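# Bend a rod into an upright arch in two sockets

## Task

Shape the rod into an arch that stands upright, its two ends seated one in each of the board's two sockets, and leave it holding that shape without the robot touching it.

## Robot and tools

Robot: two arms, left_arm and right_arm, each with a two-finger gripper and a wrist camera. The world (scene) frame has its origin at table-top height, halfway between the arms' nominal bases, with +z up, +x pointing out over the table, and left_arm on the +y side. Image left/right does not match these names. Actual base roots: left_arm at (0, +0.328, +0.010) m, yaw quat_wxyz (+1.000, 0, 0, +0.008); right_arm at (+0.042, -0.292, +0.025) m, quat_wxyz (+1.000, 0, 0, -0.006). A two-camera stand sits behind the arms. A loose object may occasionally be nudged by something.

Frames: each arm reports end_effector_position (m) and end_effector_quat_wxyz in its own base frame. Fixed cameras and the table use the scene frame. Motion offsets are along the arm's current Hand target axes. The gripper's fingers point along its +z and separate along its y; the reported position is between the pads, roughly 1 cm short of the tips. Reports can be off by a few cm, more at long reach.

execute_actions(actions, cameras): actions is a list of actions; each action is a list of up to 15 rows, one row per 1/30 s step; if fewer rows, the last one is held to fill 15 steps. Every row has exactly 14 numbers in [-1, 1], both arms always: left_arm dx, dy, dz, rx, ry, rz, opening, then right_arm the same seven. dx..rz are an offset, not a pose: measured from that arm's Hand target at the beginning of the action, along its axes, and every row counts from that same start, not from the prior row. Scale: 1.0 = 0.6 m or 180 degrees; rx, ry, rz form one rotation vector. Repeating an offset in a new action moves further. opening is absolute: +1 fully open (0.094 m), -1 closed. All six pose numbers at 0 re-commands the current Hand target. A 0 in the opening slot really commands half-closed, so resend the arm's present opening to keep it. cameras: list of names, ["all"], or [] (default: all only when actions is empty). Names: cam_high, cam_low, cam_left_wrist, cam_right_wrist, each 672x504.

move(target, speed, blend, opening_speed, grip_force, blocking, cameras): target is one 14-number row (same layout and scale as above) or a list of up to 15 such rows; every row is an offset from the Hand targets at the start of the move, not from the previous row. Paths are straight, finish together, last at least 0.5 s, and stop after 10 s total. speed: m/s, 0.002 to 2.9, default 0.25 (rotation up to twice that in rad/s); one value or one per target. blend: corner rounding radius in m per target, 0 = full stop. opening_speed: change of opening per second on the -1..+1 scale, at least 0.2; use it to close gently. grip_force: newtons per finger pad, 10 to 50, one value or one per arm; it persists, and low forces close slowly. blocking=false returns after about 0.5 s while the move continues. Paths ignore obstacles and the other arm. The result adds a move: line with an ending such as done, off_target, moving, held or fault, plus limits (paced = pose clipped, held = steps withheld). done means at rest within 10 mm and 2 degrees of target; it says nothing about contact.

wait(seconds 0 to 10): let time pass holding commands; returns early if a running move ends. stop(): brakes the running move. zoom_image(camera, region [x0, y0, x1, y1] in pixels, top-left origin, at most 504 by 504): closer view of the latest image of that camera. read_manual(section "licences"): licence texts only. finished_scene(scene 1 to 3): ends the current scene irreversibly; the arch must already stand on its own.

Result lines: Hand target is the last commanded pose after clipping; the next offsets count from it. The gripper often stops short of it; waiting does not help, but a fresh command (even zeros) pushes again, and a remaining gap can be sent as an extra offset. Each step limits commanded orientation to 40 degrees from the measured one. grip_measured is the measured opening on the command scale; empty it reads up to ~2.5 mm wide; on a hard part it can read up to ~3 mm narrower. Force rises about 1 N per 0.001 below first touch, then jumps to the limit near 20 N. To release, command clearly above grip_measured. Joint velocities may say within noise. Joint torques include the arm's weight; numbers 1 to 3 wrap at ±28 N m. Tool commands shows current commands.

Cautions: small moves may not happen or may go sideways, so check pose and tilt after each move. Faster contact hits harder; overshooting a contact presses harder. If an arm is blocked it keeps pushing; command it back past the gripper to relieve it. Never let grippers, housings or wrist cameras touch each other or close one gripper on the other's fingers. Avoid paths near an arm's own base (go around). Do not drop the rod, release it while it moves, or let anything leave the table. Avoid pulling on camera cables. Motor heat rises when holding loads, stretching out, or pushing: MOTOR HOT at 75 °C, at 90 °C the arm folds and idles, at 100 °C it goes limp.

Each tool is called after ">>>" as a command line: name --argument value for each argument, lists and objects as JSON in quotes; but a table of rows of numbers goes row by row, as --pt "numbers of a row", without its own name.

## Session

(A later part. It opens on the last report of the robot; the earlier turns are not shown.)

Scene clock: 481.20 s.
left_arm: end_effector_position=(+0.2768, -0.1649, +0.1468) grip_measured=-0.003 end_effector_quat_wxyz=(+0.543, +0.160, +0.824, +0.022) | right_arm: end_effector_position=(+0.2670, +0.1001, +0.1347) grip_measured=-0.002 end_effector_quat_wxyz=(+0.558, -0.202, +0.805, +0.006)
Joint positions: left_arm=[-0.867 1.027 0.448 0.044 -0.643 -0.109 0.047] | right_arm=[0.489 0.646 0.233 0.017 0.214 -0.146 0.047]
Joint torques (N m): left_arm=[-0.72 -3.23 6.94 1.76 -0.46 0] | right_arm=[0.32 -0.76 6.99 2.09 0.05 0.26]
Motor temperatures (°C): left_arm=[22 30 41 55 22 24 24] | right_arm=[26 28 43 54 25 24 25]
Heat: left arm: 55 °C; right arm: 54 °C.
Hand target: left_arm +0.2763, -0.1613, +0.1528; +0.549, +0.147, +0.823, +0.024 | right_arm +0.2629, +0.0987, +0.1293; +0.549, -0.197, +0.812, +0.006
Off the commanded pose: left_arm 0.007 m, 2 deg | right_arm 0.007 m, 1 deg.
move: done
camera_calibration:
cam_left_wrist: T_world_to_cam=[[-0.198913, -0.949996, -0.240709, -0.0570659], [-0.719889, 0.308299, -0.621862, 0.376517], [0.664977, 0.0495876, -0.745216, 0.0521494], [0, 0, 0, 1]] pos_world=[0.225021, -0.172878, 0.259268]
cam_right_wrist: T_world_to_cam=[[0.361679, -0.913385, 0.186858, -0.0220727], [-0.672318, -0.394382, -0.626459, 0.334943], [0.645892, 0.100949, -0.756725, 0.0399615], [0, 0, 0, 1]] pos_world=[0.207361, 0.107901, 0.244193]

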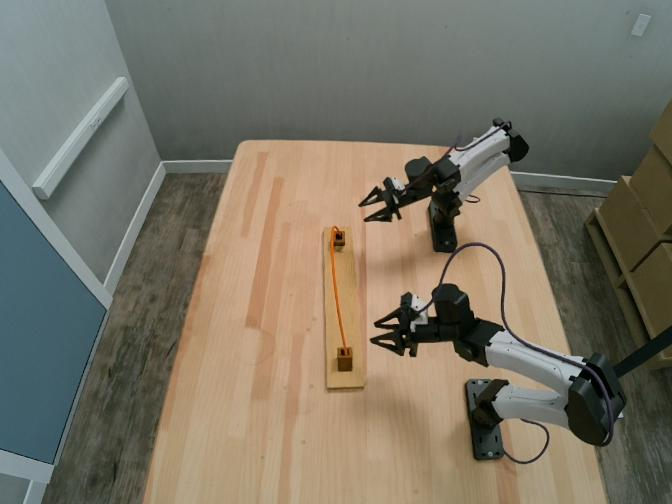

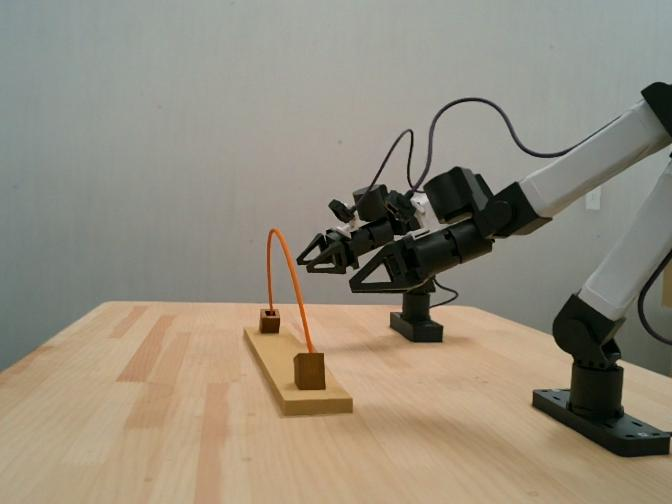

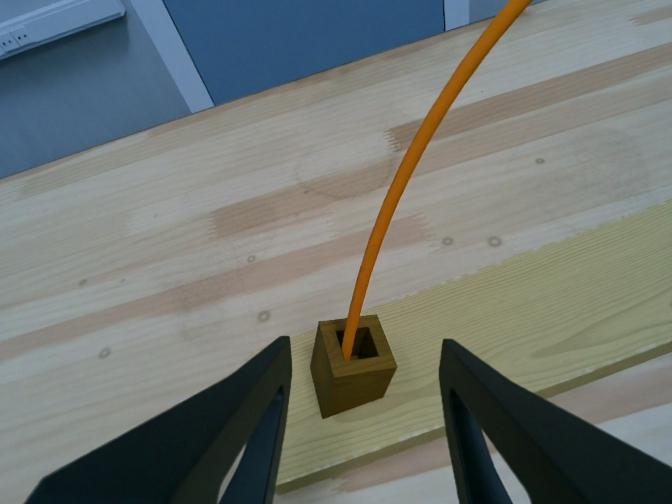

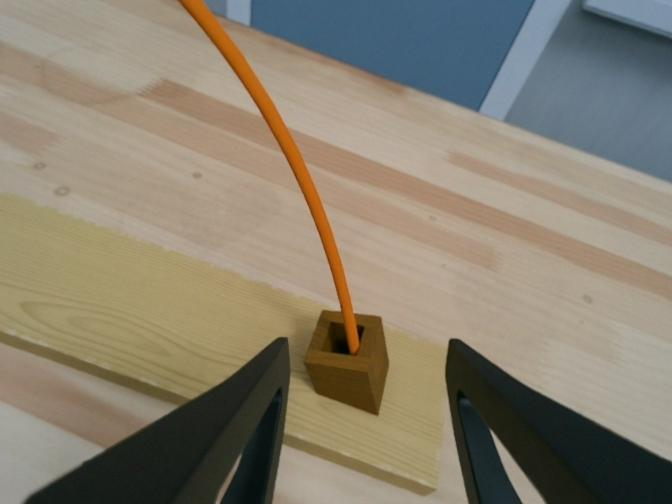

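>>> wait --seconds 2 --cameras '["all"]'

Scene clock: 490.17 s.
left_arm: end_effector_position=(+0.2768, -0.1649, +0.1468) grip_measured=-0.003 end_effector_quat_wxyz=(+0.543, +0.160, +0.824, +0.022) | right_arm: end_effector_position=(+0.2670, +0.1001, +0.1347) grip_measured=-0.002 end_effector_quat_wxyz=(+0.558, -0.202, +0.805, +0.006)
Joint positions: left_arm=[-0.867 1.027 0.448 0.044 -0.643 -0.109 0.047] | right_arm=[0.489 0.646 0.233 0.017 0.214 -0.146 0.047]
Joint torques (N m): left_arm=[-0.72 -3.25 6.93 1.76 -0.46 0] | right_arm=[0.34 -0.76 7.01 2.09 0.06 0.25]
Heat: left arm: 54 °C; right arm: 52 °C.
Hand target: left_arm +0.2763, -0.1613, +0.1528; +0.549, +0.147, +0.823, +0.024 | right_arm +0.2629, +0.0987, +0.1293; +0.549, -0.197, +0.812, +0.006
Tool commands: left_gripper/opening=+0.0 right_gripper/opening=+0.0
Off the commanded pose: left_arm 0.007 m, 2 deg | right_arm 0.007 m, 1 deg.
wait: 2.00 s; at rest from the start
camera_calibration:
cam_left_wrist: T_world_to_cam=[[-0.198913, -0.949996, -0.240709, -0.0570659], [-0.719889, 0.308299, -0.621862, 0.376517], [0.664977, 0.0495876, -0.745216, 0.0521494], [0, 0, 0, 1]] pos_world=[0.225021, -0.172878, 0.259268]
cam_right_wrist: T_world_to_cam=[[0.361679, -0.913385, 0.186858, -0.0220727], [-0.672318, -0.394382, -0.626459, 0.334943], [0.645892, 0.100949, -0.756725, 0.0399615], [0, 0, 0, 1]] pos_world=[0.207361, 0.107901, 0.244193]

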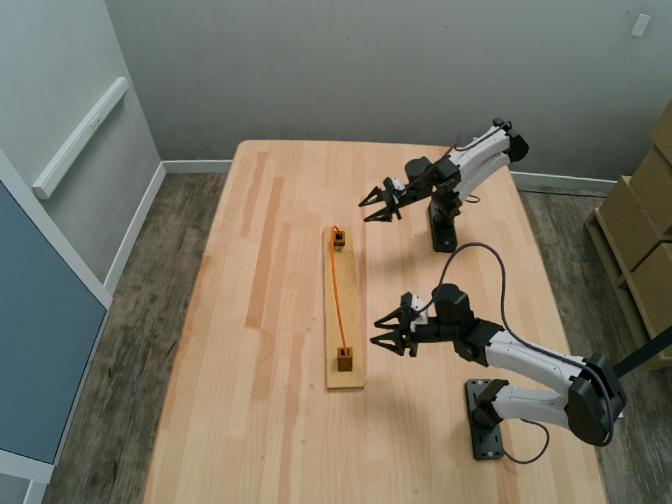

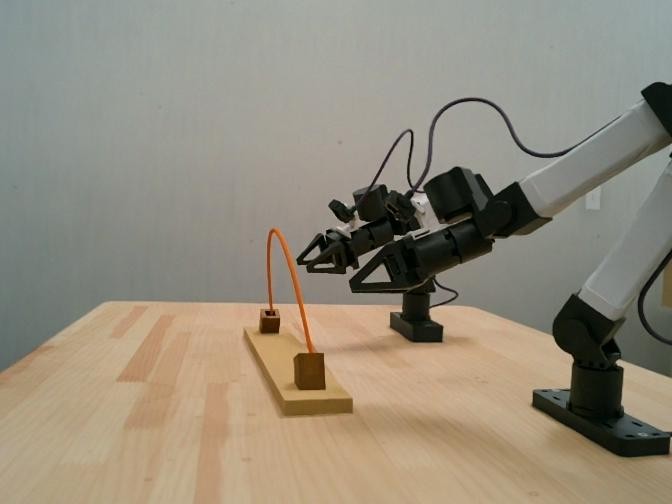

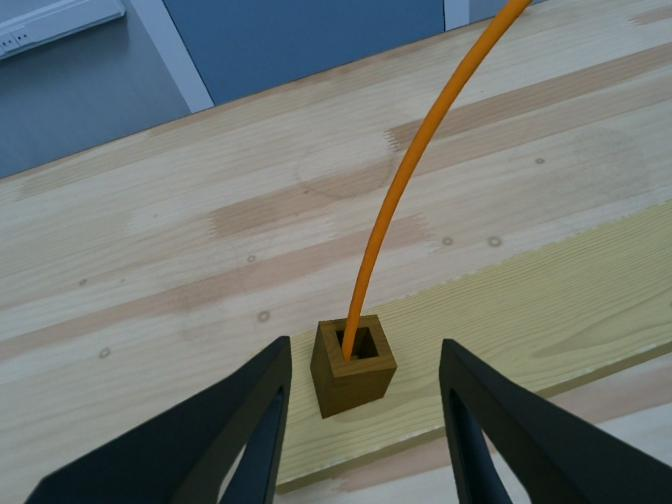

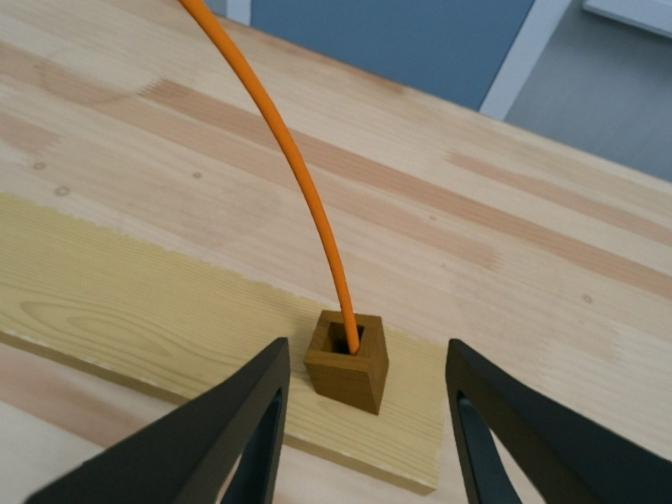

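>>> finished_scene --scene 1

The scene is finished: the task was done.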